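# Fold the napkin to match the reference photograph

## Task

Fold the napkin neatly so it matches the reference photograph 'manual', with the same layers uppermost. If the photograph shows two folds, its exact mirror image also counts. The napkin must end up lying flat on the table, at any place and in any orientation.

## Robot and tools

Robot: two arms, left_arm on the +y side and right_arm on the -y side. Each carries a LEAP-style hand with four digits (index, middle, ring, thumb) and sixteen motors. right_arm has a right hand and left_arm has its mirror image, a left hand. Calibrated bases in the scene frame: left_arm at (-0.014, +0.278, +0.018) m and right_arm at (+0.031, -0.292, +0.042) m, each with almost no yaw. A two-camera stand behind the arms is a fixed obstacle.

Scene frame: the origin is at table-top height, halfway between the nominal bases. +z is up, +x points out over the table and +y points toward left_arm. Image left and right do not match these names. All reported positions (metres), quaternions (wxyz), velocities and Hand targets use this frame. Readings can be off by a few centimetres, more at long reach.

Hand point axes (right hand): +z runs along the straight fingers toward the tips. +x runs across the palm away from the thumb; on the left hand +x points toward the thumb. The palm face lies at y = -0.062 m, and the straight fingers lie at y = -0.076 m with their tips about 0.12 m beyond the hand point. A rigid mast sits near the wrist at x +0.05 to +0.10 and z -0.16 to -0.11 (x sign flipped on the left hand). It can strike things.

execute_actions(actions, cameras)
- actions is a list of actions, each 0.5 s long. An action is a table of up to 15 rows, one row per 1/30 s step. If there are fewer rows, the last row holds for the rest of the action.
- Each row is one flat list of 48 numbers, all in [-1, 1], covering both arms even if only one moves. In order:
  - left_arm dx, dy, dz, rx, ry, rz
  - the 16 left hand motors
  - left current_limit, left speed
  - then the same 24 numbers for right_arm.
- dx..rz are offsets, not poses. They are measured along the scene frame's axes from the arm's Hand target as it stood when the action began. Every row of an action refers to that same starting point, so rows do not add up inside an action. Successive actions and calls do add up, so sending the same offset again moves the hand further.
- Scale: 1.0 means 0.6 m for dx, dy, dz and 180 degrees for rotation. rx, ry, rz form one rotation vector, turning about the Hand target's position. A translation longer than 1.0 may be shortened.
- Each step, the commanded orientation is clipped to within 40 degrees of the measured one.
- The hand often stops short of the target; an all-zero action requests the target again. If it still falls short, send the remaining distance as an offset. Very small moves may not start. The arm sags when loaded, so command a little higher than you want.
- Hand motor numbers are absolute goal angles, scaled linearly between each hinge's two stops. They are not offsets, and 0 is a real goal.
- Motor order: index_mcp, index_abd, index_pip, index_dip, middle_mcp, middle_abd, middle_pip, middle_dip, ring_mcp, ring_abd, ring_pip, ring_dip, thumb_cmc, thumb_axl, thumb_mcp, thumb_ipl.
- Straight values: _mcp +0.75, _abd 0.00, _pip +0.58, _dip +0.70, thumb_cmc +0.71, thumb_axl +0.68, thumb_mcp +0.23, thumb_ipl +0.17. Moving toward -1 curls the fingers toward the palm and swings the thumb in front of the palm.
- Left hand limit: left middle_pip goals stop at +68.5 degrees.
- current_limit maps -1..+1 to 0..550 mA, with a floor of 11 mA. speed sets the hinge speed to (speed+1)/2 of 8.5 rad/s. Both start at +0.4 and -0.6 and stay as last written.
- To leave a hand unchanged, send back its hand_goal, hand_current_limit and hand_speed.
- cameras: a list of names from cam_head_left, cam_head_right, cam_high, cam_low, cam_left_wrist, cam_right_wrist (each 896x504), or ["all"] or []. If omitted, an empty actions list shows all cameras and otherwise none. An unknown name invalidates the call.

zoom_image(camera, region): region is [x0, y0, x1, y1] in pixels of that camera's most recent image, at most 504 x 504. It only works on cameras in the newest image set.
show_instructions(): displays the reference photograph.
read_manual(section): returns the licence texts only.
finished_scene(scene=1): ends the scene for good. The napkin must stay folded without the robot holding it.

Result lines:
- Per arm: end_effector_position, end_effector_quat_wxyz, Hand target (the last commanded, clipped pose that the next offsets start from), joint positions, velocities ("within noise" when at rest) and joint torques. Torques include the arm's own weight; numbers 3 and 4 wrap at ±28 N m.
- Step readings list positions at some steps during motion.
- Hand lines, each in motor order: hand_goal, hand_measured, hand_current_ma (positive means pushing toward -1) and hand_state (moving, goal, blocked, overload).
- Motor temperatures and remaining actions appear when they change enough.
- A finger only presses while its goal lies beyond the contact surface.

Avoid:
- Current of 495 mA or more for 5 s in total: the motor shuts down for 10 s.
- Arm motors reaching 100 C (MOTOR HOT appears at 85 C): the arm drops for 30-60 s. Stretched-out arms, held loads and unreachable targets all cause heating.
- Collisions or squeezes between the two arms or hands.
- Hard hits on the table or stand.
- Dropping or flinging anything, or letting the napkin leave the table.
- Near-singular wrist poses, where the whole arm can swing.

Simulated time keeps running while you think, and the robot holds its last command. Smooth, low-effort motion is better.

Each tool is called after ">>>" by a JSON object that holds its "op" and its "data".

Reference images:

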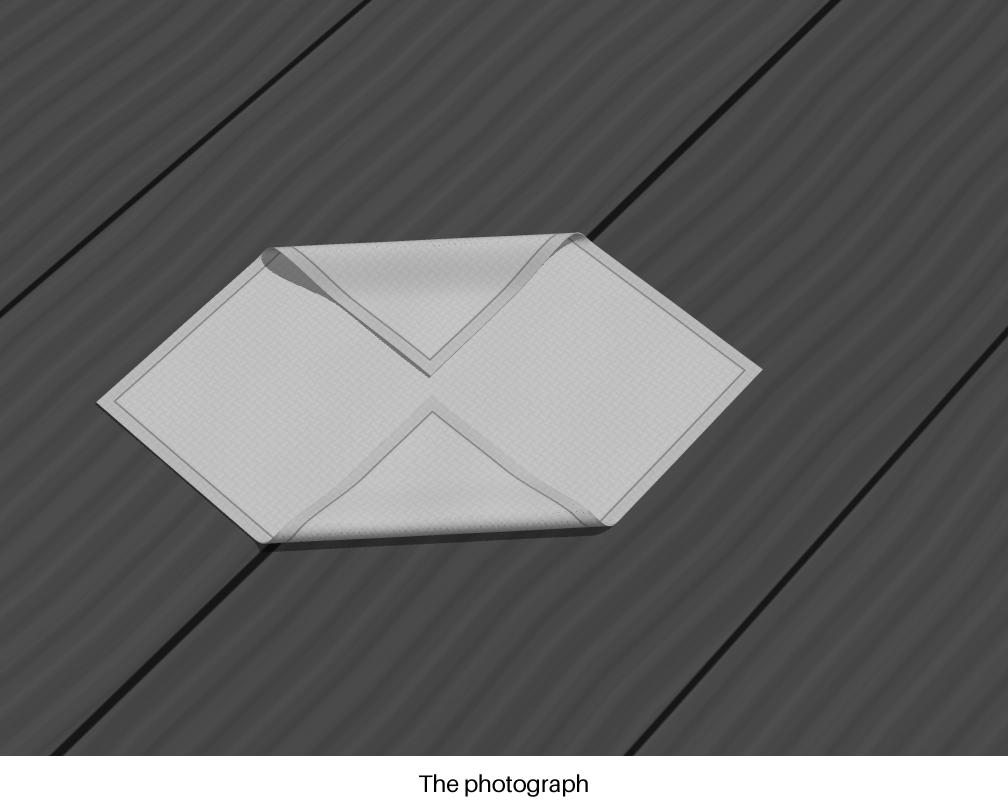

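## Session

>>> {"op": "execute_actions", "data": {"actions": []}}

Scene clock: 0.00 s.
left_arm: end_effector_position=(+0.6845, +0.1318, +0.2606) hand_goal=(+0.754, +0.000, +0.576, +0.696, +0.754, +0.000, +0.576, +0.696, +0.754, +0.000, +0.576, +0.696, +0.714, +0.678, +0.226, +0.168) hand_measured=(+0.754, +0.000, +0.576, +0.696, +0.754, +0.000, +0.576, +0.696, +0.754, +0.000, +0.576, +0.696, +0.714, +0.678, +0.226, +0.168) hand_current_ma=(+0, +0, +0, +0, +0, +0, +0, +0, +0, +0, +0, +0, +0, +0, +0, +0) hand_state=(goal, goal, goal, goal, goal, goal, goal, goal, goal, goal, goal, goal, goal, goal, goal, goal) hand_current_limit=0.40 hand_speed=-0.60 end_effector_quat_wxyz=(+0.452, +0.743, -0.059, +0.491) | right_arm: end_effector_position=(+0.0560, -0.5827, +0.2303) hand_goal=(+0.754, +0.000, +0.576, +0.696, +0.754, +0.000, +0.576, +0.696, +0.754, +0.000, +0.576, +0.696, +0.714, +0.678, +0.226, +0.168) hand_measured=(+0.754, +0.000, +0.576, +0.696, +0.754, +0.000, +0.576, +0.696, +0.754, +0.000, +0.576, +0.696, +0.714, +0.678, +0.226, +0.168) hand_current_ma=(+0, +0, +0, +0, +0, +0, +0, +0, +0, +0, +0, +0, +0, +0, +0, +0) hand_state=(goal, goal, goal, goal, goal, goal, goal, goal, goal, goal, goal, goal, goal, goal, goal, goal) hand_current_limit=0.40 hand_speed=-0.60 end_effector_quat_wxyz=(+0.059, +0.943, +0.188, -0.269)
Joint positions: left_arm=[0.023 2.01 1.333 0.51 0.853 1.034] | right_arm=[-1.034 0.844 0.68 -1.471 0.555 0.142]
Joint velocities: within noise
Joint torques (N m): no reading
Motor temperatures (°C): left_arm=[30 38 31 37 33 29] | right_arm=[34 35 28 29 34 26]
Heat: left arm: hottest shoulder 38 °C; right arm: hottest shoulder 35 °C.
Hand target: left_arm +0.6891, +0.1320, +0.2708; +0.451, +0.736, -0.065, +0.500 | right_arm +0.0596, -0.5890, +0.2427; +0.072, +0.944, +0.184, -0.265

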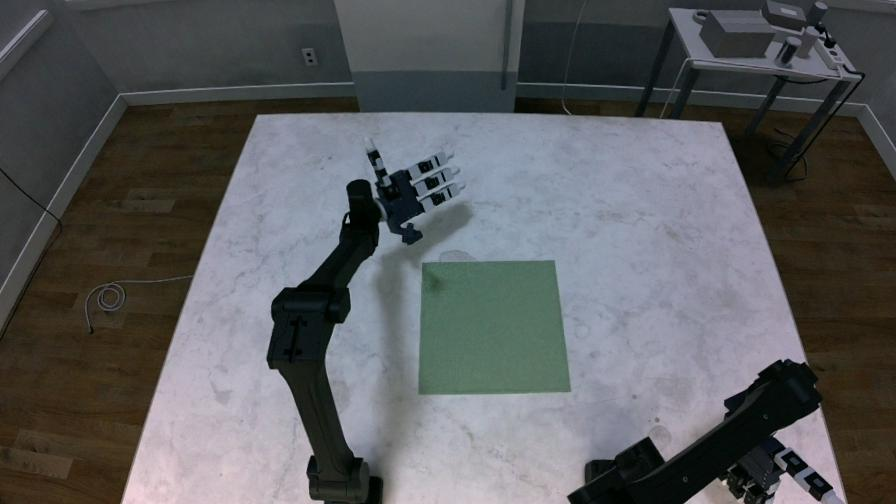

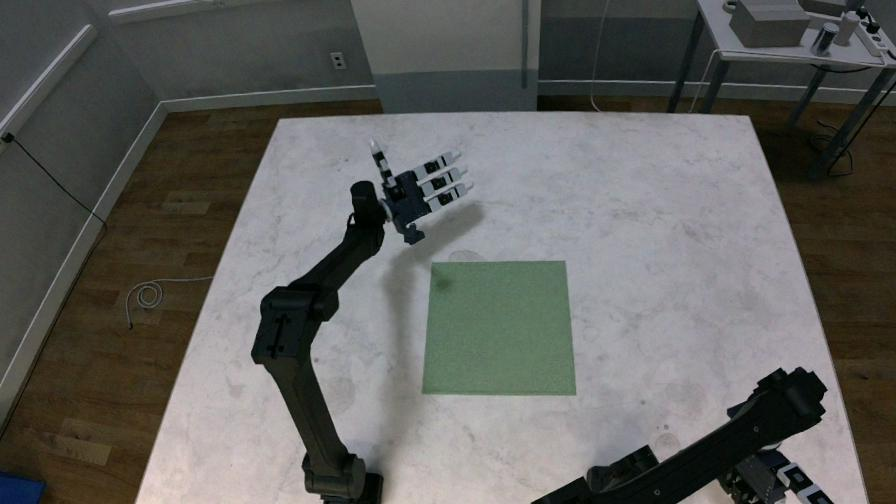

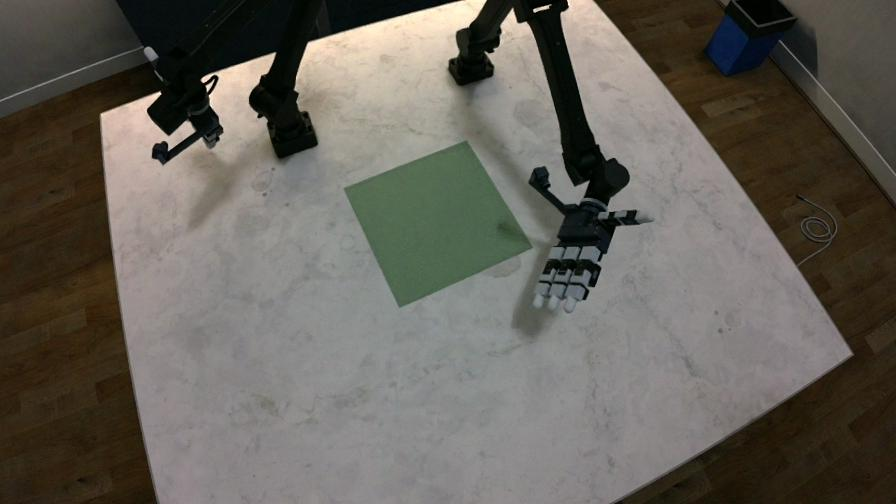

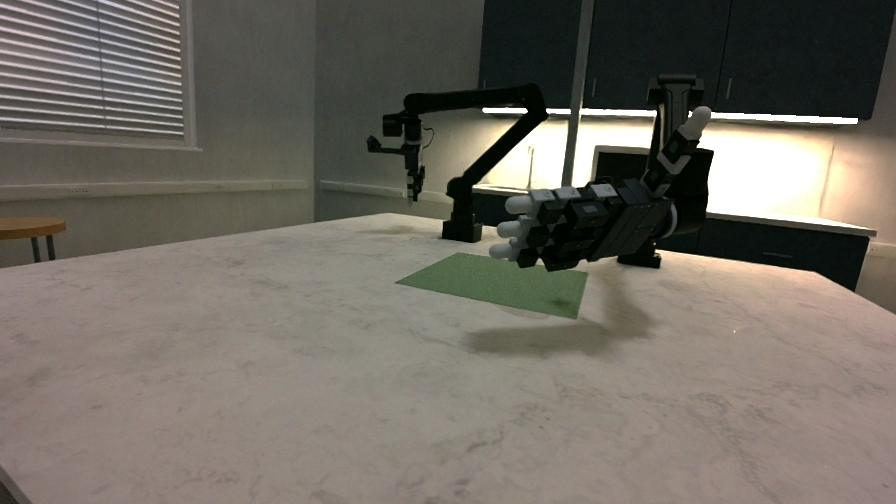

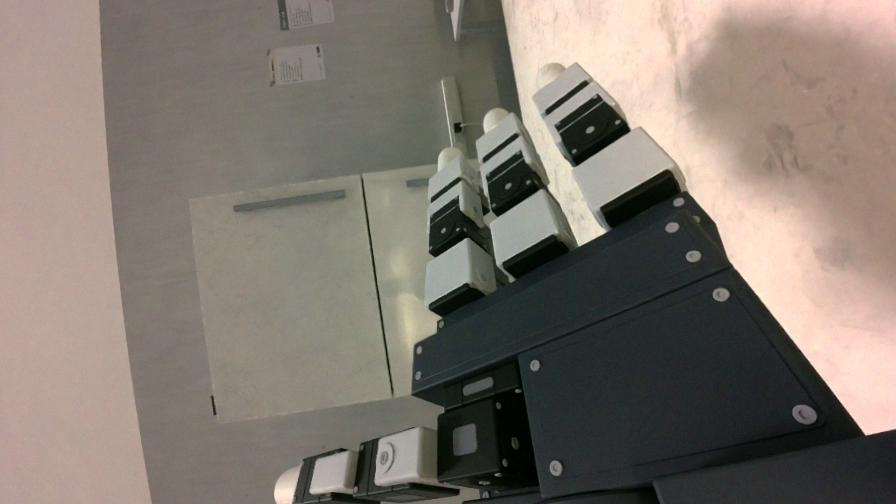

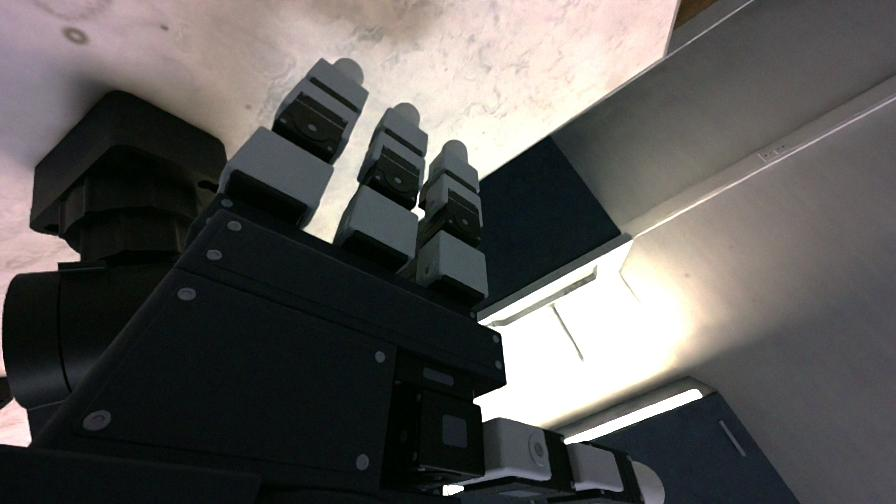

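>>> {"op": "show_instructions", "data": {}}

>>> {"op": "zoom_image", "data": {"camera": "cam_head_left", "region": [400, 240, 600, 410]}}

Reference images for this scene: manual.

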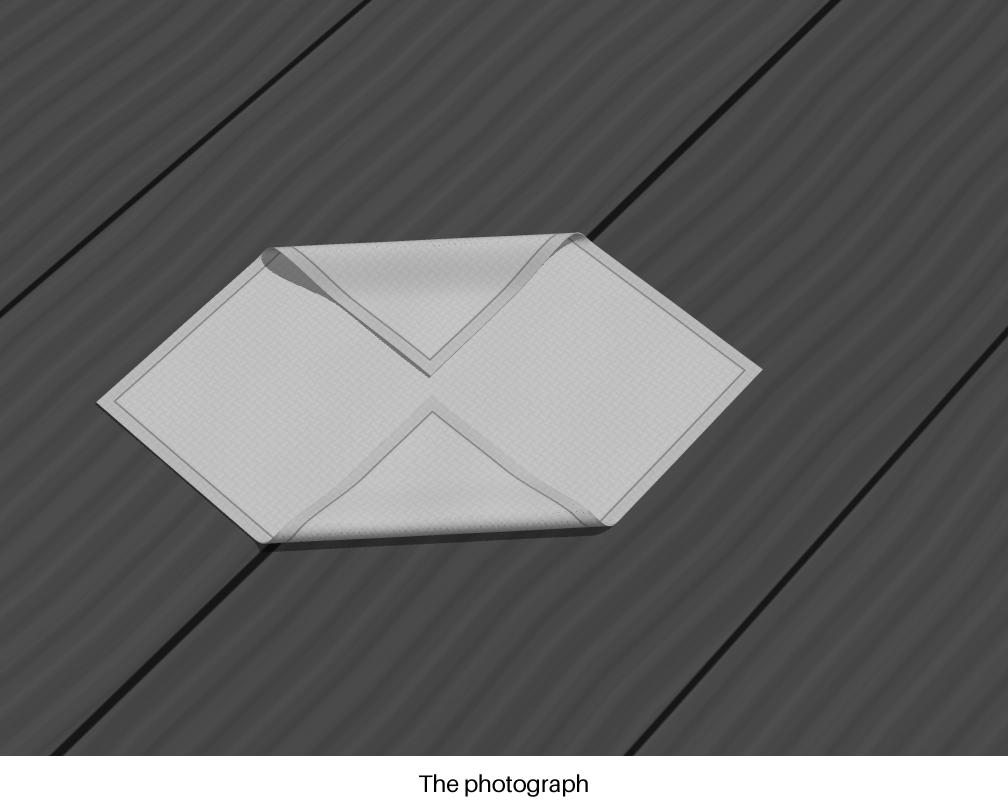

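Scaled by 2.520.

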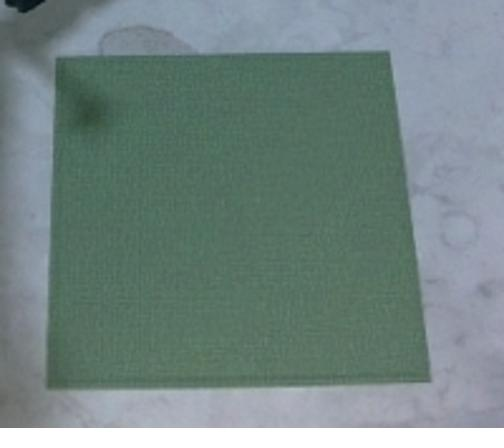

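>>> {"op": "execute_actions", "data": {"actions": [[[-0.077,0.108,0.006,0,0,0.042,0.754,0,0.576,0.696,0.754,0,0.576,0.696,0.754,0,0.576,0.696,0.714,0.678,0.226,0.168,0.4,-0.6,0.077,0.062,0.008,0.0175,-0.0018,0.052,0.754,0,0.576,0.696,0.754,0,0.576,0.696,-0.753,0,-0.3,0.116,0.714,0.678,0.226,0.168,0.4,-0.6]],[[-0.077,0.108,0.006,0,0,0.042,0.754,0,0.576,0.696,0.754,0,0.576,0.696,0.754,0,0.576,0.696,0.714,0.678,0.226,0.168,0.4,-0.6,0.077,0.062,0.008,0.0175,-0.0018,0.052,0.754,0,0.576,0.696,0.754,0,0.576,0.696,-0.753,0,-0.3,0.116,0.714,0.678,0.226,0.168,0.4,-0.6]],[[-0.077,0.108,0.006,0,0,0.042,0.754,0,0.576,0.696,0.754,0,0.576,0.696,0.754,0,0.576,0.696,0.714,0.678,0.226,0.168,0.4,-0.6,0.077,0.062,0.008,0.0175,-0.0018,0.052,0.754,0,0.576,0.696,0.754,0,0.576,0.696,-0.753,0,-0.3,0.116,0.714,0.678,0.226,0.168,0.4,-0.6]],[[-0.077,0.108,0.006,0,0,0.042,0.754,0,0.576,0.696,0.754,0,0.576,0.696,0.754,0,0.576,0.696,0.714,0.678,0.226,0.168,0.4,-0.6,0.077,0.062,0.008,0.0175,-0.0018,0.052,0.754,0,0.576,0.696,0.754,0,0.576,0.696,-0.753,0,-0.3,0.116,0.714,0.678,0.226,0.168,0.4,-0.6]]]}}

Scene clock: 344.77 s.
left_arm: end_effector_position=(+0.5097, +0.3952, +0.2798) hand_goal=(+0.754, +0.000, +0.576, +0.696, +0.754, +0.000, +0.576, +0.696, +0.754, +0.000, +0.576, +0.696, +0.714, +0.678, +0.226, +0.168) hand_measured=(+0.758, -0.002, +0.576, +0.696, +0.760, -0.002, +0.576, +0.696, +0.760, -0.002, +0.576, +0.696, +0.718, +0.678, +0.226, +0.168) hand_current_ma=(+1, +0, +0, +0, +2, +0, +0, +0, +2, +0, +0, +0, +1, +0, +0, +0) hand_state=(goal, goal, goal, goal, goal, goal, goal, goal, goal, goal, goal, goal, goal, goal, goal, goal) hand_current_limit=0.40 hand_speed=-0.60 end_effector_quat_wxyz=(+0.305, +0.731, +0.135, +0.595) | right_arm: end_effector_position=(+0.2311, -0.4396, +0.2394) hand_goal=(+0.754, +0.000, +0.576, +0.696, +0.754, +0.000, +0.576, +0.696, -0.752, +0.000, -0.300, +0.116, +0.714, +0.678, +0.226, +0.168) hand_measured=(+0.752, +0.000, +0.576, +0.696, +0.752, +0.000, +0.576, +0.696, -0.738, +0.000, -0.296, +0.118, +0.714, +0.678, +0.224, +0.168) hand_current_ma=(-2, +0, +1, +0, -2, +0, +1, +0, +40, +0, +8, +5, +0, -1, -7, +0) hand_state=(goal, goal, goal, goal, goal, goal, goal, goal, goal, goal, goal, goal, goal, goal, goal, goal) hand_current_limit=0.40 hand_speed=-0.60 end_effector_quat_wxyz=(+0.063, +0.836, +0.512, -0.184)
Joint positions: left_arm=[0.529 1.597 0.756 0.683 0.827 1.031] | right_arm=[-0.188 0.822 0.755 -1.692 0.345 0.296]
Joint torques (N m): left_arm=[-0.15 -15.21 7.38 2.81 0.22 -0.01] | right_arm=[0.91 -1.96 12.94 -0.03 0.33 0.05]
Motor temperatures (°C): left_arm=[30 56 44 34 28 27] | right_arm=[33 33 43 27 33 26]
Heat: left arm: hottest shoulder 56 °C; right arm: hottest elbow 43 °C.
Hand target: left_arm +0.5043, +0.3913, +0.2852; +0.304, +0.728, +0.129, +0.601 | right_arm +0.2444, -0.4403, +0.2621; +0.053, +0.840, +0.503, -0.196
Off the commanded pose: left_arm 0.009 m, 1 deg | right_arm 0.026 m, 2 deg.
joint sent to its limit (right arm) — joint 4 (wrist pitch), lower limit. The joint targets are off in orientation, not in position.
Step readings (end_effector_position of left_arm | right_arm):
0: (+0.6845, +0.1318, +0.2606) | (+0.0560, -0.5827, +0.2303)
1: (+0.6846, +0.1319, +0.2606) | (+0.0564, -0.5825, +0.2303)
2: (+0.6845, +0.1341, +0.2596) | (+0.0580, -0.5810, +0.2298)
4: (+0.6766, +0.1395, +0.2571) | (+0.0692, -0.5731, +0.2285)
8: (+0.6553, +0.1648, +0.2529) | (+0.0931, -0.5573, +0.2307)
15: (+0.6505, +0.2002, +0.2652) | (+0.0999, -0.5476, +0.2310)
16: (+0.6498, +0.2007, +0.2659) | (+0.1002, -0.5467, +0.2308)
17: (+0.6479, +0.2031, +0.2658) | (+0.1019, -0.5442, +0.2300)
19: (+0.6348, +0.2071, +0.2639) | (+0.1132, -0.5342, +0.2269)
23: (+0.6102, +0.2307, +0.2609) | (+0.1348, -0.5156, +0.2241)
30: (+0.6039, +0.2648, +0.2706) | (+0.1409, -0.5085, +0.2276)
31: (+0.6034, +0.2650, +0.2708) | (+0.1414, -0.5080, +0.2280)
32: (+0.6012, +0.2669, +0.2705) | (+0.1438, -0.5060, +0.2277)
34: (+0.5893, +0.2708, +0.2680) | (+0.1552, -0.4970, +0.2264)
38: (+0.5659, +0.2987, +0.2657) | (+0.1780, -0.4805, +0.2284)
45: (+0.5576, +0.3309, +0.2756) | (+0.1863, -0.4752, +0.2315)
46: (+0.5568, +0.3304, +0.2755) | (+0.1867, -0.4746, +0.2314)
47: (+0.5550, +0.3324, +0.2752) | (+0.1889, -0.4724, +0.2313)
49: (+0.5449, +0.3366, +0.2733) | (+0.1995, -0.4623, +0.2321)
53: (+0.5215, +0.3676, +0.2716) | (+0.2221, -0.4443, +0.2380)
60: (+0.5103, +0.3960, +0.2795) | (+0.2312, -0.4395, +0.2392)

>>> {"op": "execute_actions", "data": {"actions": [[[-0.077,0.108,0.006,0,0,0.042,0.754,0,0.576,0.696,0.754,0,0.576,0.696,0.754,0,0.576,0.696,0.714,0.678,0.226,0.168,0.4,-0.6,0.077,0.062,0.008,0.0175,-0.0018,0.052,0.754,0,0.576,0.696,0.754,0,0.576,0.696,-0.753,0,-0.3,0.116,0.714,0.678,0.226,0.168,0.4,-0.6]],[[-0.077,0.108,0.006,0,0,0.042,0.754,0,0.576,0.696,0.754,0,0.576,0.696,0.754,0,0.576,0.696,0.714,0.678,0.226,0.168,0.4,-0.6,0.077,0.062,0.008,0.0175,-0.0018,0.052,0.754,0,0.576,0.696,0.754,0,0.576,0.696,-0.753,0,-0.3,0.116,0.714,0.678,0.226,0.168,0.4,-0.6]],[[-0.077,0.108,0.006,0,0,0.042,0.754,0,0.576,0.696,0.754,0,0.576,0.696,0.754,0,0.576,0.696,0.714,0.678,0.226,0.168,0.4,-0.6,0.077,0.062,0.008,0.0175,-0.0018,0.052,0.754,0,0.576,0.696,0.754,0,0.576,0.696,-0.753,0,-0.3,0.116,0.714,0.678,0.226,0.168,0.4,-0.6]],[[-0.077,0.108,0.006,0,0,0.042,0.754,0,0.576,0.696,0.754,0,0.576,0.696,0.754,0,0.576,0.696,0.714,0.678,0.226,0.168,0.4,-0.6,0.077,0.062,0.008,0.0175,-0.0018,0.052,0.754,0,0.576,0.696,0.754,0,0.576,0.696,-0.753,0,-0.3,0.116,0.714,0.678,0.226,0.168,0.4,-0.6]],[[0,0,0,0,0,0,0.754,0,0.576,0.696,0.754,0,0.576,0.696,0.754,0,0.576,0.696,0.714,0.678,0.226,0.168,0.4,-0.6,0.077,0.062,0.008,0.0175,-0.0018,0.052,0.276,0,1,1,0.754,0,-0.08,0.696,-0.753,0,-0.3,0.116,0.714,0.678,0.226,0.168,0.4,-0.6]],[[0,0,0,0,0,0,0.754,0,0.576,0.696,0.754,0,0.576,0.696,0.754,0,0.576,0.696,0.714,0.678,0.226,0.168,0.4,-0.6,0.077,0.062,0.008,0.0175,-0.0018,0.052,0.068,0,1,1,0.754,0,-0.08,0.696,-0.753,0,-0.3,0.116,0.714,0.678,0.226,0.168,0.4,-0.6]],[[0,0,0,0,0,0,0.754,0,0.576,0.696,0.754,0,0.576,0.696,0.754,0,0.576,0.696,0.714,0.678,0.226,0.168,0.4,-0.6,0.077,0.062,0.008,0.0175,-0.0018,0.052,0.068,0,1,1,0.754,0,-0.08,0.696,-0.753,0,-0.3,0.116,0.714,0.678,0.226,0.168,0.4,-0.6]],[[0,0,0,0,0,0,0.754,0,0.576,0.696,0.754,0,0.576,0.696,0.754,0,0.576,0.696,0.714,0.678,0.226,0.168,0.4,-0.6,0.077,0.062,0.008,0.0175,-0.0018,0.052,0.068,0,1,1,0.754,0,-0.08,0.696,-0.753,0,-0.3,0.116,0.714,0.678,0.226,0.168,0.4,-0.6]]], "cameras": ["all"]}}

Scene clock: 374.50 s.
left_arm: end_effector_position=(+0.3122, +0.6394, +0.2857) hand_goal=(+0.754, +0.000, +0.576, +0.696, +0.754, +0.000, +0.576, +0.696, +0.754, +0.000, +0.576, +0.696, +0.714, +0.678, +0.226, +0.168) hand_measured=(+0.760, -0.002, +0.576, +0.696, +0.760, -0.002, +0.576, +0.696, +0.762, -0.002, +0.576, +0.696, +0.720, +0.678, +0.226, +0.168) hand_current_ma=(+2, +0, +0, +0, +2, +0, +0, +0, +3, +0, +0, +0, +1, +0, +0, +0) hand_state=(goal, goal, goal, goal, goal, goal, goal, goal, goal, goal, goal, goal, goal, goal, goal, goal) hand_current_limit=0.40 hand_speed=-0.60 end_effector_quat_wxyz=(+0.145, +0.668, +0.330, +0.651) | right_arm: end_effector_position=(+0.6011, -0.1497, +0.2766) hand_goal=(+0.068, +0.000, +1.000, +1.000, +0.754, +0.000, -0.080, +0.696, -0.752, +0.000, -0.300, +0.116, +0.714, +0.678, +0.226, +0.168) hand_measured=(+0.076, +0.000, +0.998, +0.998, +0.754, +0.000, -0.076, +0.696, -0.738, +0.000, -0.296, +0.118, +0.714, +0.678, +0.222, +0.168) hand_current_ma=(+17, +0, -3, -5, +0, +0, +9, +0, +40, +0, +7, +4, +0, -1, -8, +0) hand_state=(goal, goal, goal, goal, goal, goal, goal, goal, goal, goal, goal, goal, goal, goal, goal, goal) hand_current_limit=0.40 hand_speed=-0.60 end_effector_quat_wxyz=(-0.018, +0.367, +0.930, -0.013)
Joint positions: left_arm=[1.2 1.502 0.672 0.635 0.965 1.053] | right_arm=[0.213 1.691 1.657 -1.582 0.002 -0.627]
Joint torques (N m): left_arm=[-0.62 -11.63 13.12 1.78 0.27 0.09] | right_arm=[0.32 -17.61 13.64 -0.01 -0.15 -0.15]
Motor temperatures (°C): left_arm=[30 49 44 33 28 27] | right_arm=[33 33 46 27 32 26]
Heat: left arm: hottest shoulder 49 °C; right arm: hottest elbow 46 °C.
Hand target: left_arm +0.3196, +0.6504, +0.2997; +0.137, +0.669, +0.314, +0.659 | right_arm +0.6139, -0.1427, +0.3004; -0.001, +0.359, +0.933, +0.000
Off the commanded pose: left_arm 0.019 m, 2 deg | right_arm 0.028 m, 3 deg.
Step readings (end_effector_position of left_arm | right_arm):
0: (+0.5097, +0.3952, +0.2798) | (+0.2311, -0.4396, +0.2394)
1: (+0.5095, +0.3951, +0.2795) | (+0.2314, -0.4392, +0.2393)
2: (+0.5078, +0.3967, +0.2793) | (+0.2332, -0.4372, +0.2392)
4: (+0.4994, +0.4033, +0.2779) | (+0.2430, -0.4273, +0.2400)
8: (+0.4753, +0.4379, +0.2784) | (+0.2669, -0.4088, +0.2445)
15: (+0.4627, +0.4610, +0.2847) | (+0.2748, -0.4050, +0.2448)
16: (+0.4625, +0.4607, +0.2847) | (+0.2752, -0.4047, +0.2451)
17: (+0.4608, +0.4619, +0.2848) | (+0.2772, -0.4023, +0.2451)
19: (+0.4535, +0.4685, +0.2846) | (+0.2871, -0.3930, +0.2467)
23: (+0.4290, +0.5053, +0.2869) | (+0.3121, -0.3739, +0.2517)
30: (+0.4144, +0.5260, +0.2903) | (+0.3204, -0.3689, +0.2503)
31: (+0.4142, +0.5259, +0.2902) | (+0.3207, -0.3685, +0.2504)
32: (+0.4128, +0.5266, +0.2901) | (+0.3223, -0.3659, +0.2505)
34: (+0.4061, +0.5341, +0.2900) | (+0.3307, -0.3580, +0.2527)
38: (+0.3804, +0.5708, +0.2895) | (+0.3542, -0.3396, +0.2578)
45: (+0.3648, +0.5885, +0.2886) | (+0.3637, -0.3330, +0.2553)
46: (+0.3648, +0.5883, +0.2886) | (+0.3641, -0.3325, +0.2553)
47: (+0.3637, +0.5886, +0.2883) | (+0.3661, -0.3301, +0.2556)
49: (+0.3566, +0.5950, +0.2878) | (+0.3748, -0.3226, +0.2580)
53: (+0.3278, +0.6258, +0.2864) | (+0.3997, -0.3054, +0.2634)
60: (+0.3121, +0.6399, +0.2858) | (+0.4096, -0.2970, +0.2590)
61: (+0.3121, +0.6399, +0.2857) | (+0.4100, -0.2964, +0.2591)
62: (+0.3122, +0.6395, +0.2858) | (+0.4118, -0.2941, +0.2596)
64: (+0.3122, +0.6394, +0.2858) | (+0.4207, -0.2868, +0.2621)
68: (+0.3122, +0.6394, +0.2857) | (+0.4461, -0.2701, +0.2681)
75: (+0.3122, +0.6394, +0.2857) | (+0.4562, -0.2609, +0.2623)
76: (+0.3122, +0.6394, +0.2857) | (+0.4563, -0.2603, +0.2621)
77: (+0.3122, +0.6394, +0.2857) | (+0.4576, -0.2579, +0.2625)
79: (+0.3122, +0.6394, +0.2857) | (+0.4669, -0.2504, +0.2661)
83: (+0.3122, +0.6394, +0.2857) | (+0.4939, -0.2341, +0.2733)
90: (+0.3122, +0.6394, +0.2857) | (+0.5035, -0.2246, +0.2662)
91: (+0.3122, +0.6394, +0.2857) | (+0.5038, -0.2239, +0.2661)
92: (+0.3122, +0.6394, +0.2857) | (+0.5051, -0.2214, +0.2664)
94: (+0.3122, +0.6394, +0.2857) | (+0.5152, -0.2136, +0.2709)
98: (+0.3122, +0.6394, +0.2857) | (+0.5417, -0.1976, +0.2784)
105: (+0.3122, +0.6394, +0.2857) | (+0.5514, -0.1883, +0.2696)
106: (+0.3122, +0.6394, +0.2857) | (+0.5519, -0.1874, +0.2695)
107: (+0.3122, +0.6394, +0.2857) | (+0.5534, -0.1848, +0.2701)
109: (+0.3122, +0.6394, +0.2857) | (+0.5644, -0.1763, +0.2755)
113: (+0.3122, +0.6394, +0.2857) | (+0.5902, -0.1605, +0.2840)
120: (+0.3122, +0.6394, +0.2857) | (+0.6004, -0.1512, +0.2747)

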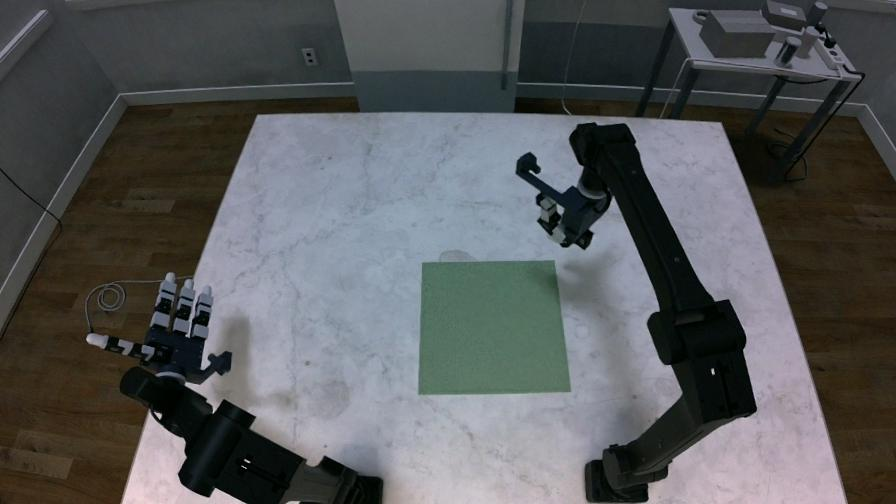

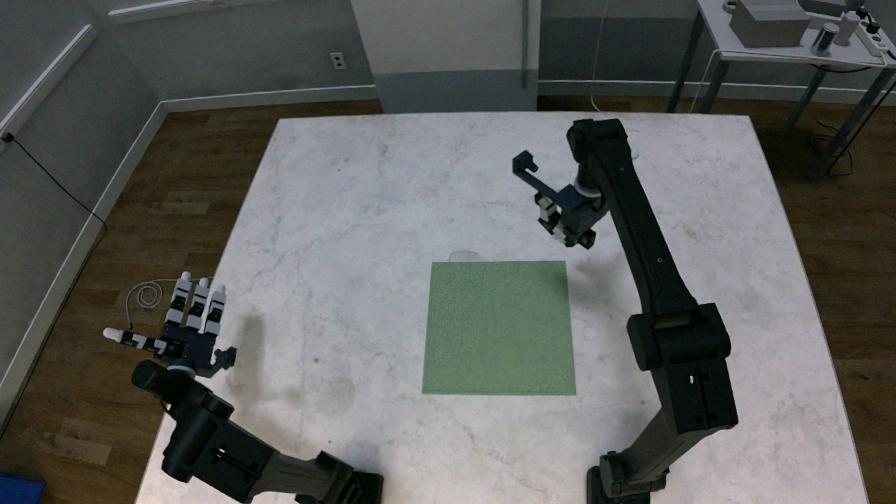

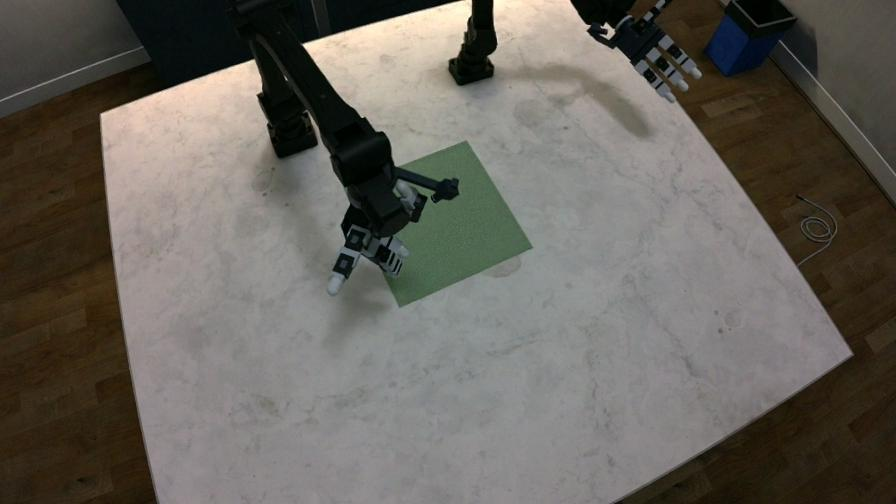

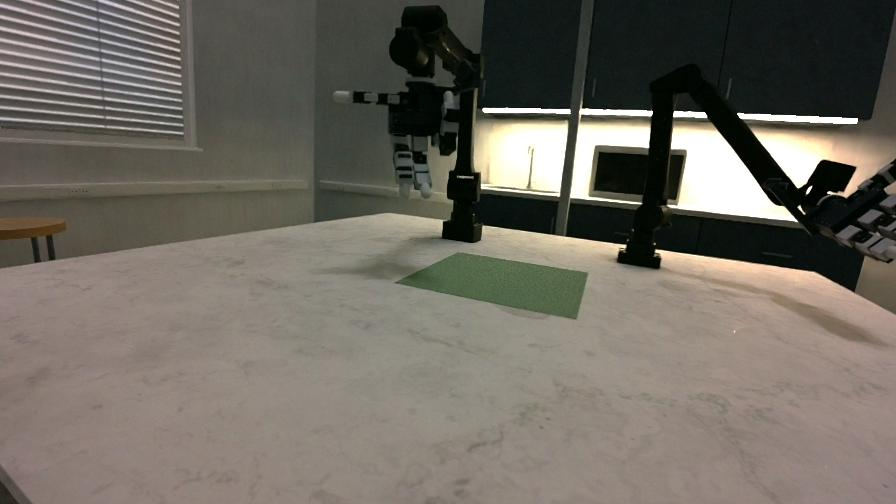

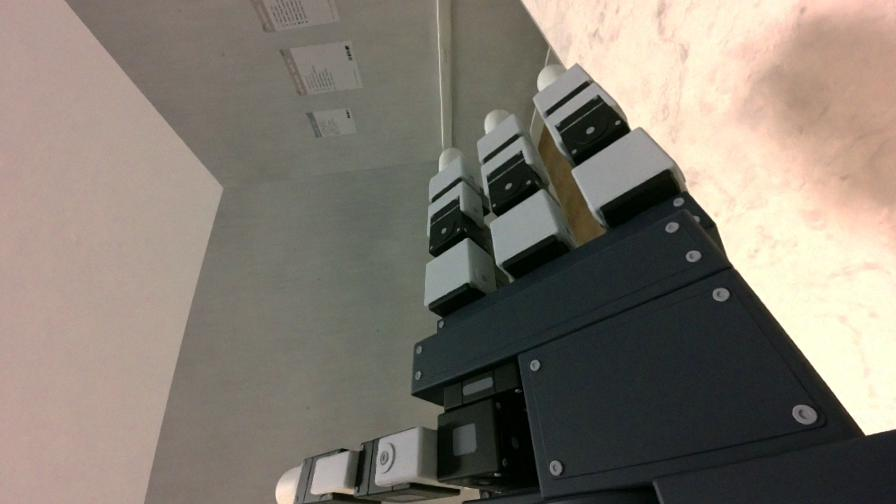

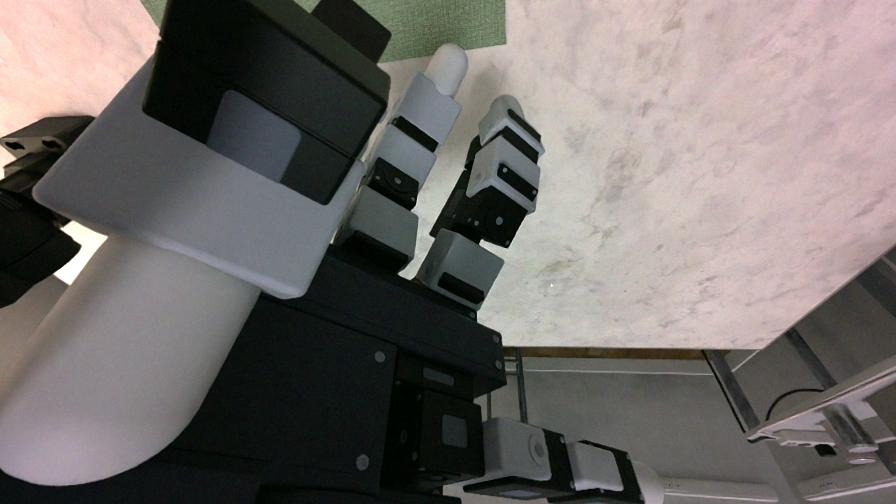

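>>> {"op": "execute_actions", "data": {"actions": [[[0,0,0,0,0,0,0.754,0,0.576,0.696,0.754,0,0.576,0.696,0.754,0,0.576,0.696,0.714,0.678,0.226,0.168,0.4,-0.6,0,0,0,0,0,0,0.068,-0.22,1,1,0.754,0.22,-0.08,0.696,-0.753,0,-0.3,0.116,0.714,0.678,0.226,0.168,0.4,-0.6]],[[0,0,0,0,0,0,0.754,0,0.576,0.696,0.754,0,0.576,0.696,0.754,0,0.576,0.696,0.714,0.678,0.226,0.168,0.4,-0.6,0,0,0,0,0,0,0.068,-0.22,1,1,0.754,0.22,-0.08,0.696,-0.753,0,-0.3,0.116,0.714,0.678,0.226,0.168,0.4,-0.6]]], "cameras": ["cam_right_wrist","cam_high"]}}

>>> {"op": "zoom_image", "data": {"camera": "cam_right_wrist", "region": [330, 0, 630, 300]}}

Scene clock: 383.67 s.
left_arm: end_effector_position=(+0.3122, +0.6394, +0.2857) hand_goal=(+0.754, +0.000, +0.576, +0.696, +0.754, +0.000, +0.576, +0.696, +0.754, +0.000, +0.576, +0.696, +0.714, +0.678, +0.226, +0.168) hand_measured=(+0.760, -0.002, +0.576, +0.696, +0.760, -0.002, +0.576, +0.696, +0.762, -0.002, +0.576, +0.696, +0.720, +0.678, +0.226, +0.168) hand_current_ma=(+2, +0, +0, +0, +2, +0, +0, +0, +3, +0, +0, +0, +1, +0, +0, +0) hand_state=(goal, goal, goal, goal, goal, goal, goal, goal, goal, goal, goal, goal, goal, goal, goal, goal) hand_current_limit=0.40 hand_speed=-0.60 end_effector_quat_wxyz=(+0.145, +0.668, +0.330, +0.651) | right_arm: end_effector_position=(+0.6005, -0.1496, +0.2765) hand_goal=(+0.068, -0.220, +1.000, +1.000, +0.754, +0.220, -0.080, +0.696, -0.752, +0.000, -0.300, +0.116, +0.714, +0.678, +0.226, +0.168) hand_measured=(+0.072, -0.140, +1.000, +1.000, +0.756, +0.142, -0.078, +0.696, -0.738, +0.000, -0.296, +0.118, +0.714, +0.678, +0.222, +0.168) hand_current_ma=(+10, +245, +0, +0, +3, -241, +2, +0, +40, +0, +7, +4, +0, -1, -8, +0) hand_state=(goal, blocked, goal, goal, goal, blocked, goal, goal, goal, goal, goal, goal, goal, goal, goal, goal) hand_current_limit=0.40 hand_speed=-0.60 end_effector_quat_wxyz=(-0.019, +0.366, +0.930, -0.014)
Joint positions: left_arm=[1.2 1.502 0.672 0.635 0.965 1.053] | right_arm=[0.213 1.691 1.657 -1.584 0.002 -0.628]
Joint torques (N m): left_arm=[-0.62 -11.63 13.12 1.78 0.27 0.1] | right_arm=[0.73 -17.44 13.74 0.18 -0.14 -0.14]
Heat: left arm: hottest shoulder 48 °C; right arm: hottest elbow 48 °C.
Hand target: left_arm +0.3196, +0.6504, +0.2997; +0.137, +0.669, +0.314, +0.659 | right_arm +0.6139, -0.1427, +0.3004; -0.001, +0.359, +0.933, +0.000
Off the commanded pose: left_arm 0.019 m, 2 deg | right_arm 0.028 m, 3 deg.
Step readings (end_effector_position of left_arm | right_arm):
0: (+0.3122, +0.6394, +0.2857) | (+0.6011, -0.1496, +0.2766)
1: (+0.3122, +0.6394, +0.2857) | (+0.6011, -0.1496, +0.2766)
2: (+0.3122, +0.6394, +0.2857) | (+0.6011, -0.1496, +0.2766)
4: (+0.3122, +0.6394, +0.2857) | (+0.6010, -0.1496, +0.2766)
8: (+0.3122, +0.6394, +0.2857) | (+0.6007, -0.1496, +0.2766)
15: (+0.3122, +0.6394, +0.2857) | (+0.6006, -0.1496, +0.2765)
16: (+0.3122, +0.6394, +0.2857) | (+0.6006, -0.1496, +0.2765)
17: (+0.3122, +0.6394, +0.2857) | (+0.6006, -0.1496, +0.2765)
19: (+0.3122, +0.6394, +0.2857) | (+0.6006, -0.1496, +0.2765)
23: (+0.3122, +0.6394, +0.2857) | (+0.6005, -0.1496, +0.2765)
30: (+0.3122, +0.6394, +0.2857) | (+0.6005, -0.1496, +0.2765)
Images, in order (width x height): cam_high 896x504, cam_right_wrist 896x504.

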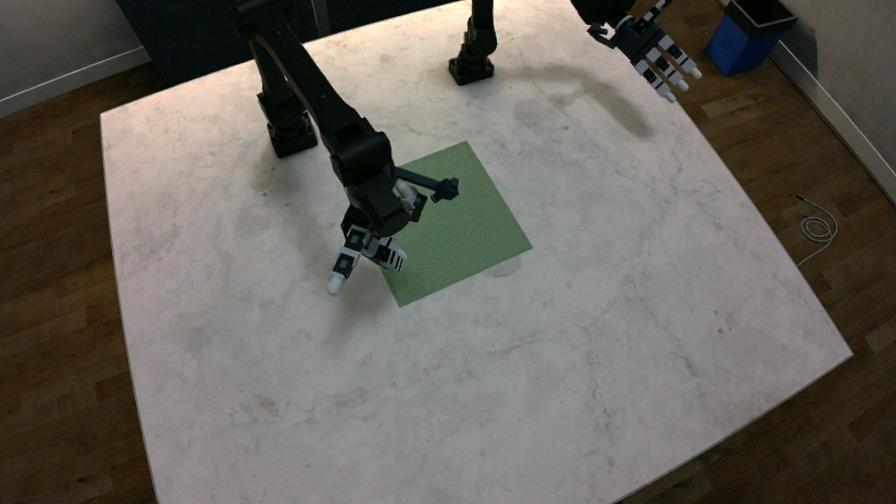

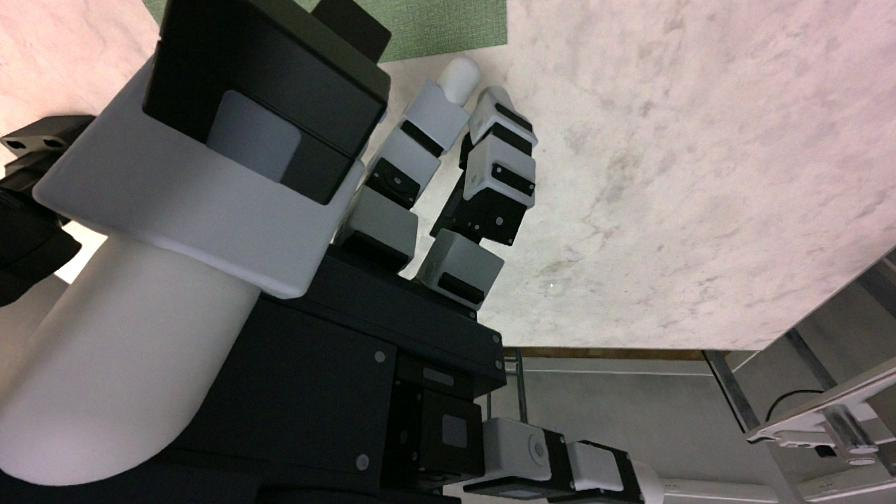

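Scaled by 1.680.

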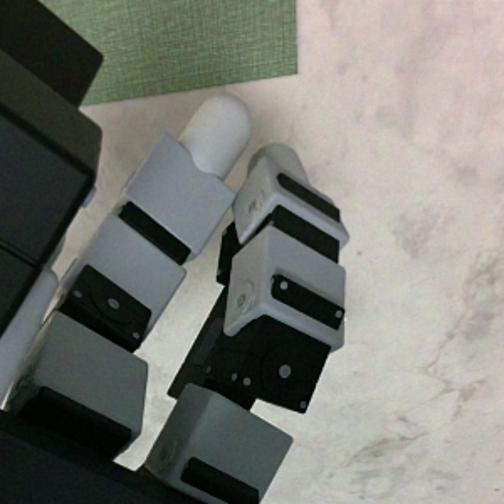

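>>> {"op": "execute_actions", "data": {"actions": [[[0,0,0,0,0,0,0.754,0,0.576,0.696,0.754,0,0.576,0.696,0.754,0,0.576,0.696,0.714,0.678,0.226,0.168,0.4,-0.6,-0.0138,-0.0088,-0.0613,0.0035,-0.0137,0,0.068,0,1,1,0.754,0,-0.08,0.696,-0.753,0,-0.3,0.116,0.714,0.678,0.226,0.168,0.4,-0.6]],[[0,0,0,0,0,0,0.754,0,0.576,0.696,0.754,0,0.576,0.696,0.754,0,0.576,0.696,0.714,0.678,0.226,0.168,0.4,-0.6,-0.0138,-0.0088,-0.0613,0,0,0,0.068,0,1,1,0.754,0,-0.08,0.696,-0.753,0,-0.3,0.116,0.714,0.678,0.226,0.168,0.4,-0.6]],[[0,0,0,0,0,0,0.754,0,0.576,0.696,0.754,0,0.576,0.696,0.754,0,0.576,0.696,0.714,0.678,0.226,0.168,0.4,-0.6,-0.0138,-0.0088,-0.0613,0,0,0,0.068,0,1,1,0.754,0,-0.08,0.696,-0.753,0,-0.3,0.116,0.714,0.678,0.226,0.168,0.4,-0.6]],[[0,0,0,0,0,0,0.754,0,0.576,0.696,0.754,0,0.576,0.696,0.754,0,0.576,0.696,0.714,0.678,0.226,0.168,0.4,-0.6,-0.0138,-0.0088,-0.0613,0,0,0,0.068,0,1,1,0.754,0,-0.08,0.696,-0.753,0,-0.3,0.116,0.714,0.678,0.226,0.168,0.4,-0.6]]], "cameras": ["all"]}}

>>> {"op": "zoom_image", "data": {"camera": "cam_high", "region": [300, 120, 560, 330]}}

>>> {"op": "zoom_image", "data": {"camera": "cam_head_left", "region": [400, 120, 700, 400]}}

Scene clock: 420.70 s.
left_arm: end_effector_position=(+0.3122, +0.6394, +0.2857) hand_goal=(+0.754, +0.000, +0.576, +0.696, +0.754, +0.000, +0.576, +0.696, +0.754, +0.000, +0.576, +0.696, +0.714, +0.678, +0.226, +0.168) hand_measured=(+0.760, -0.002, +0.576, +0.696, +0.760, -0.002, +0.576, +0.696, +0.762, -0.002, +0.576, +0.696, +0.720, +0.678, +0.226, +0.168) hand_current_ma=(+2, +0, +0, +0, +2, +0, +0, +0, +3, +0, +0, +0, +1, +0, +0, +0) hand_state=(goal, goal, goal, goal, goal, goal, goal, goal, goal, goal, goal, goal, goal, goal, goal, goal) hand_current_limit=0.40 hand_speed=-0.60 end_effector_quat_wxyz=(+0.145, +0.668, +0.330, +0.651) | right_arm: end_effector_position=(+0.5774, -0.1612, +0.1528) hand_goal=(+0.068, +0.000, +1.000, +1.000, +0.754, +0.000, -0.080, +0.696, -0.752, +0.000, -0.300, +0.116, +0.714, +0.678, +0.226, +0.168) hand_measured=(+0.074, -0.004, +1.000, +1.000, +0.756, +0.004, -0.078, +0.696, -0.738, +0.000, -0.296, +0.118, +0.714, +0.678, +0.222, +0.168) hand_current_ma=(+11, -5, +0, +0, +3, +5, +2, +0, +39, +0, +7, +4, +0, -1, -8, +0) hand_state=(goal, goal, goal, goal, goal, goal, goal, goal, goal, goal, goal, goal, goal, goal, goal, goal) hand_current_limit=0.40 hand_speed=-0.60 end_effector_quat_wxyz=(+0.014, +0.361, +0.933, +0.009)
Joint positions: left_arm=[1.2 1.502 0.672 0.635 0.965 1.053] | right_arm=[0.195 1.651 1.254 -1.141 -0.002 -0.658]
Joint torques (N m): left_arm=[-0.62 -11.58 13.11 1.78 0.27 0.1] | right_arm=[-0.5 -15.79 8.31 0.85 -0.12 -0.16]
Motor temperatures (°C): left_arm=[30 45 50 33 28 27] | right_arm=[33 37 52 27 32 26]
Heat: left arm: hottest elbow 50 °C; right arm: hottest elbow 52 °C.
Hand target: left_arm +0.3196, +0.6504, +0.2997; +0.137, +0.669, +0.314, +0.659 | right_arm +0.5809, -0.1637, +0.1532; +0.017, +0.359, +0.933, +0.013
Off the commanded pose: left_arm 0.019 m, 2 deg | right_arm 0.004 m, 1 deg.
Step readings (end_effector_position of left_arm | right_arm):
0: (+0.3122, +0.6394, +0.2857) | (+0.6005, -0.1496, +0.2765)
1: (+0.3122, +0.6394, +0.2857) | (+0.6006, -0.1496, +0.2765)
2: (+0.3122, +0.6394, +0.2857) | (+0.6020, -0.1492, +0.2767)
4: (+0.3122, +0.6394, +0.2857) | (+0.6079, -0.1479, +0.2748)
8: (+0.3122, +0.6394, +0.2857) | (+0.6060, -0.1479, +0.2598)
15: (+0.3122, +0.6394, +0.2857) | (+0.6045, -0.1478, +0.2489)
16: (+0.3122, +0.6394, +0.2857) | (+0.6050, -0.1477, +0.2488)
17: (+0.3122, +0.6394, +0.2857) | (+0.6055, -0.1475, +0.2480)
19: (+0.3122, +0.6394, +0.2857) | (+0.6036, -0.1478, +0.2424)
23: (+0.3122, +0.6394, +0.2857) | (+0.5949, -0.1495, +0.2240)
30: (+0.3122, +0.6394, +0.2857) | (+0.5945, -0.1505, +0.2179)
31: (+0.3122, +0.6394, +0.2857) | (+0.5947, -0.1504, +0.2175)
32: (+0.3122, +0.6394, +0.2857) | (+0.5952, -0.1504, +0.2161)
34: (+0.3122, +0.6394, +0.2857) | (+0.5946, -0.1511, +0.2097)
38: (+0.3122, +0.6394, +0.2857) | (+0.5857, -0.1550, +0.1894)
45: (+0.3122, +0.6394, +0.2857) | (+0.5855, -0.1564, +0.1846)
46: (+0.3122, +0.6394, +0.2857) | (+0.5856, -0.1564, +0.1844)
47: (+0.3122, +0.6394, +0.2857) | (+0.5862, -0.1566, +0.1828)
49: (+0.3122, +0.6394, +0.2857) | (+0.5865, -0.1576, +0.1767)
53: (+0.3122, +0.6394, +0.2857) | (+0.5770, -0.1603, +0.1577)
60: (+0.3122, +0.6394, +0.2857) | (+0.5770, -0.1614, +0.1526)

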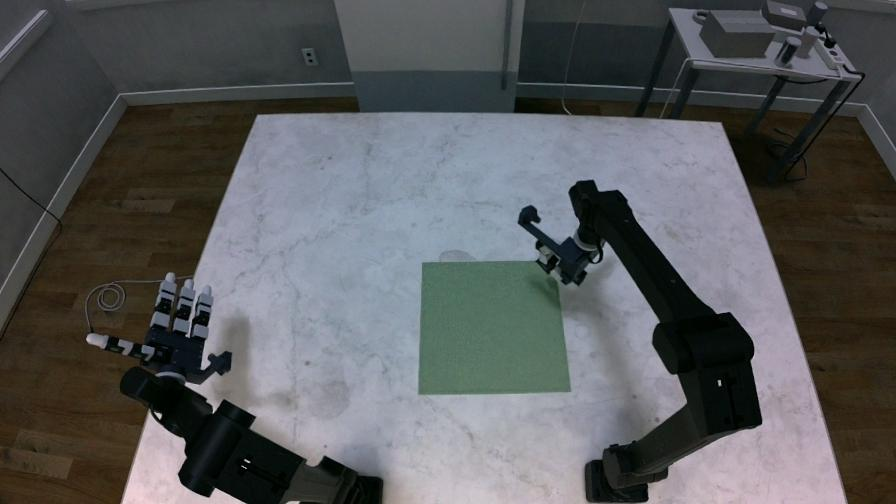

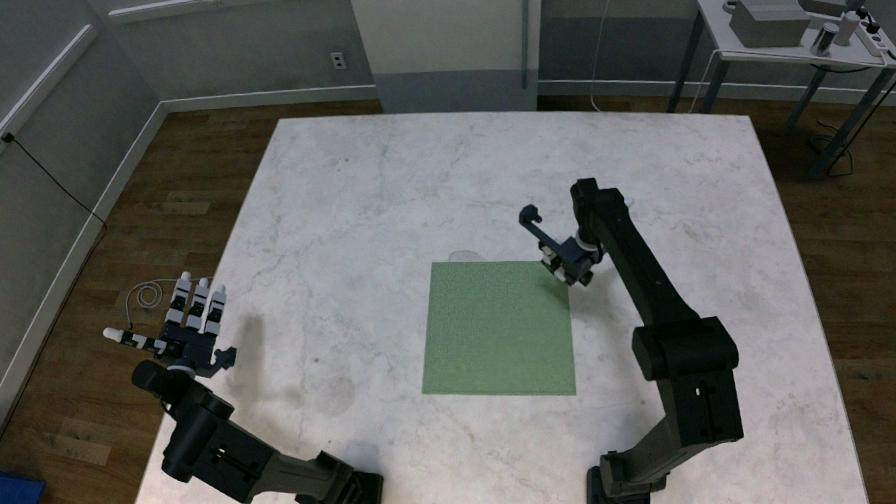

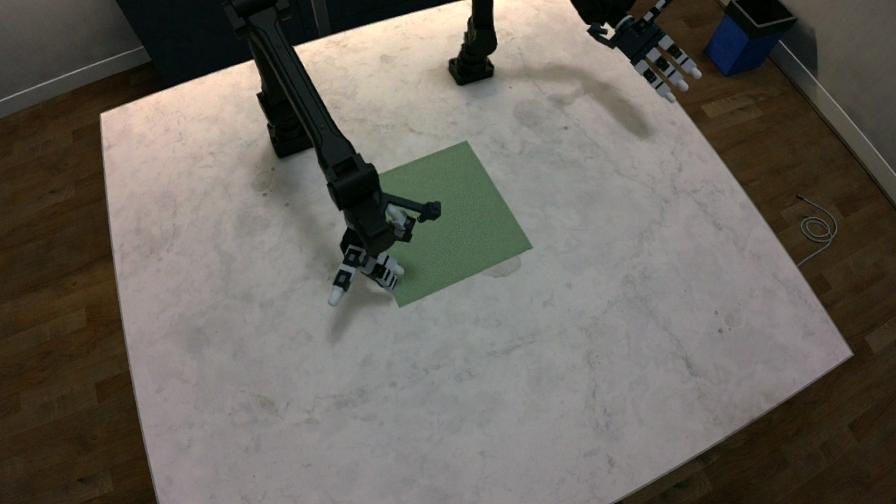

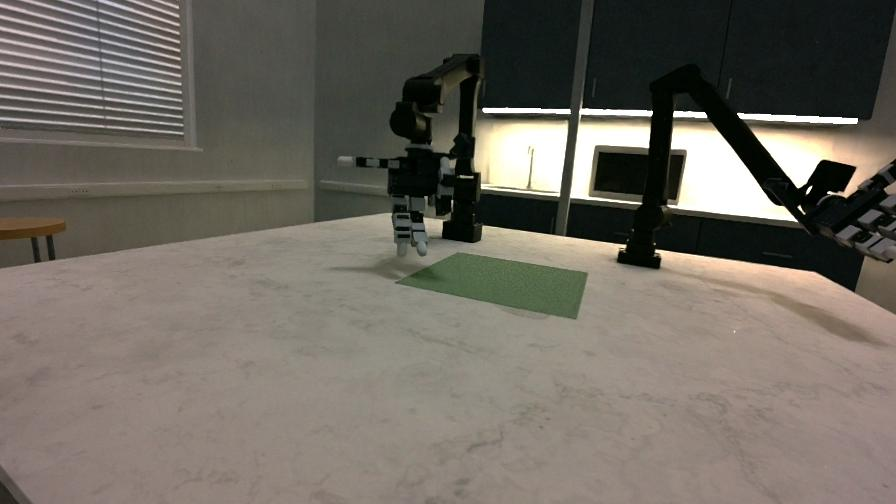

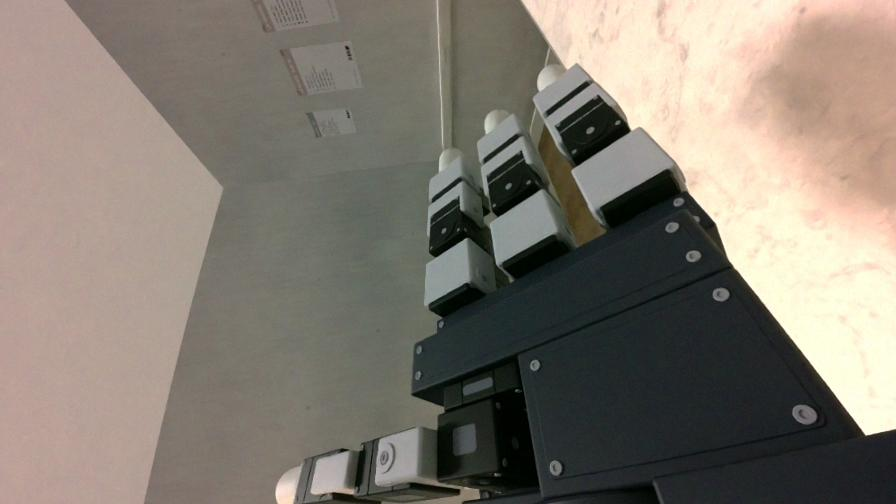

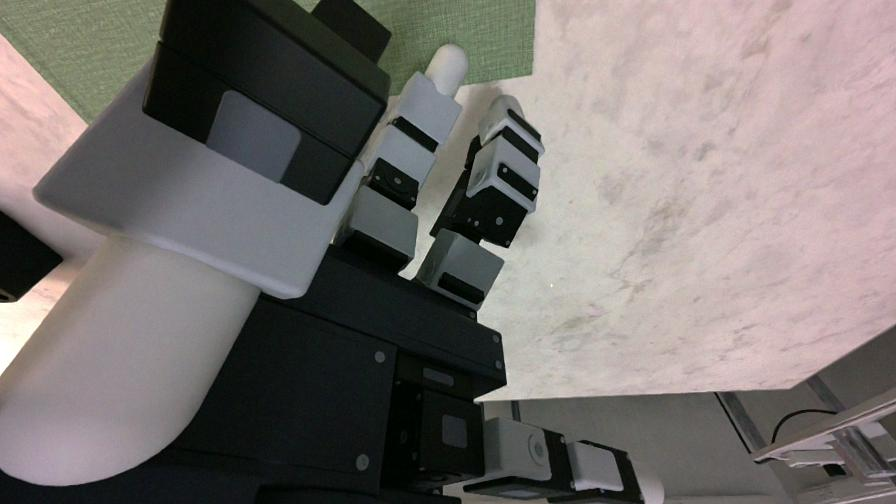

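Scaled by 1.938.

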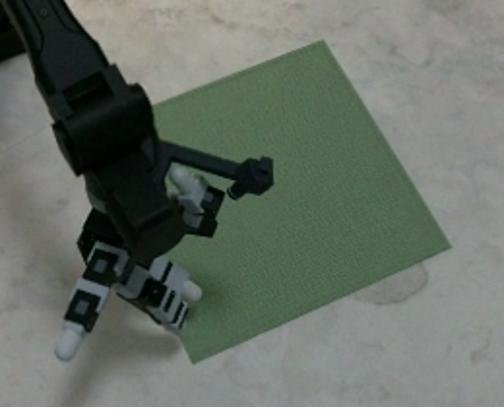

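Scaled by 1.680.

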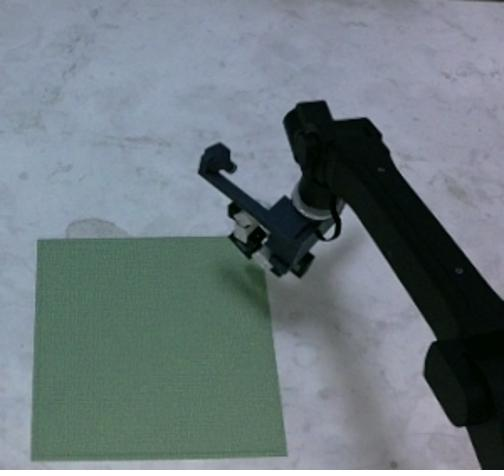

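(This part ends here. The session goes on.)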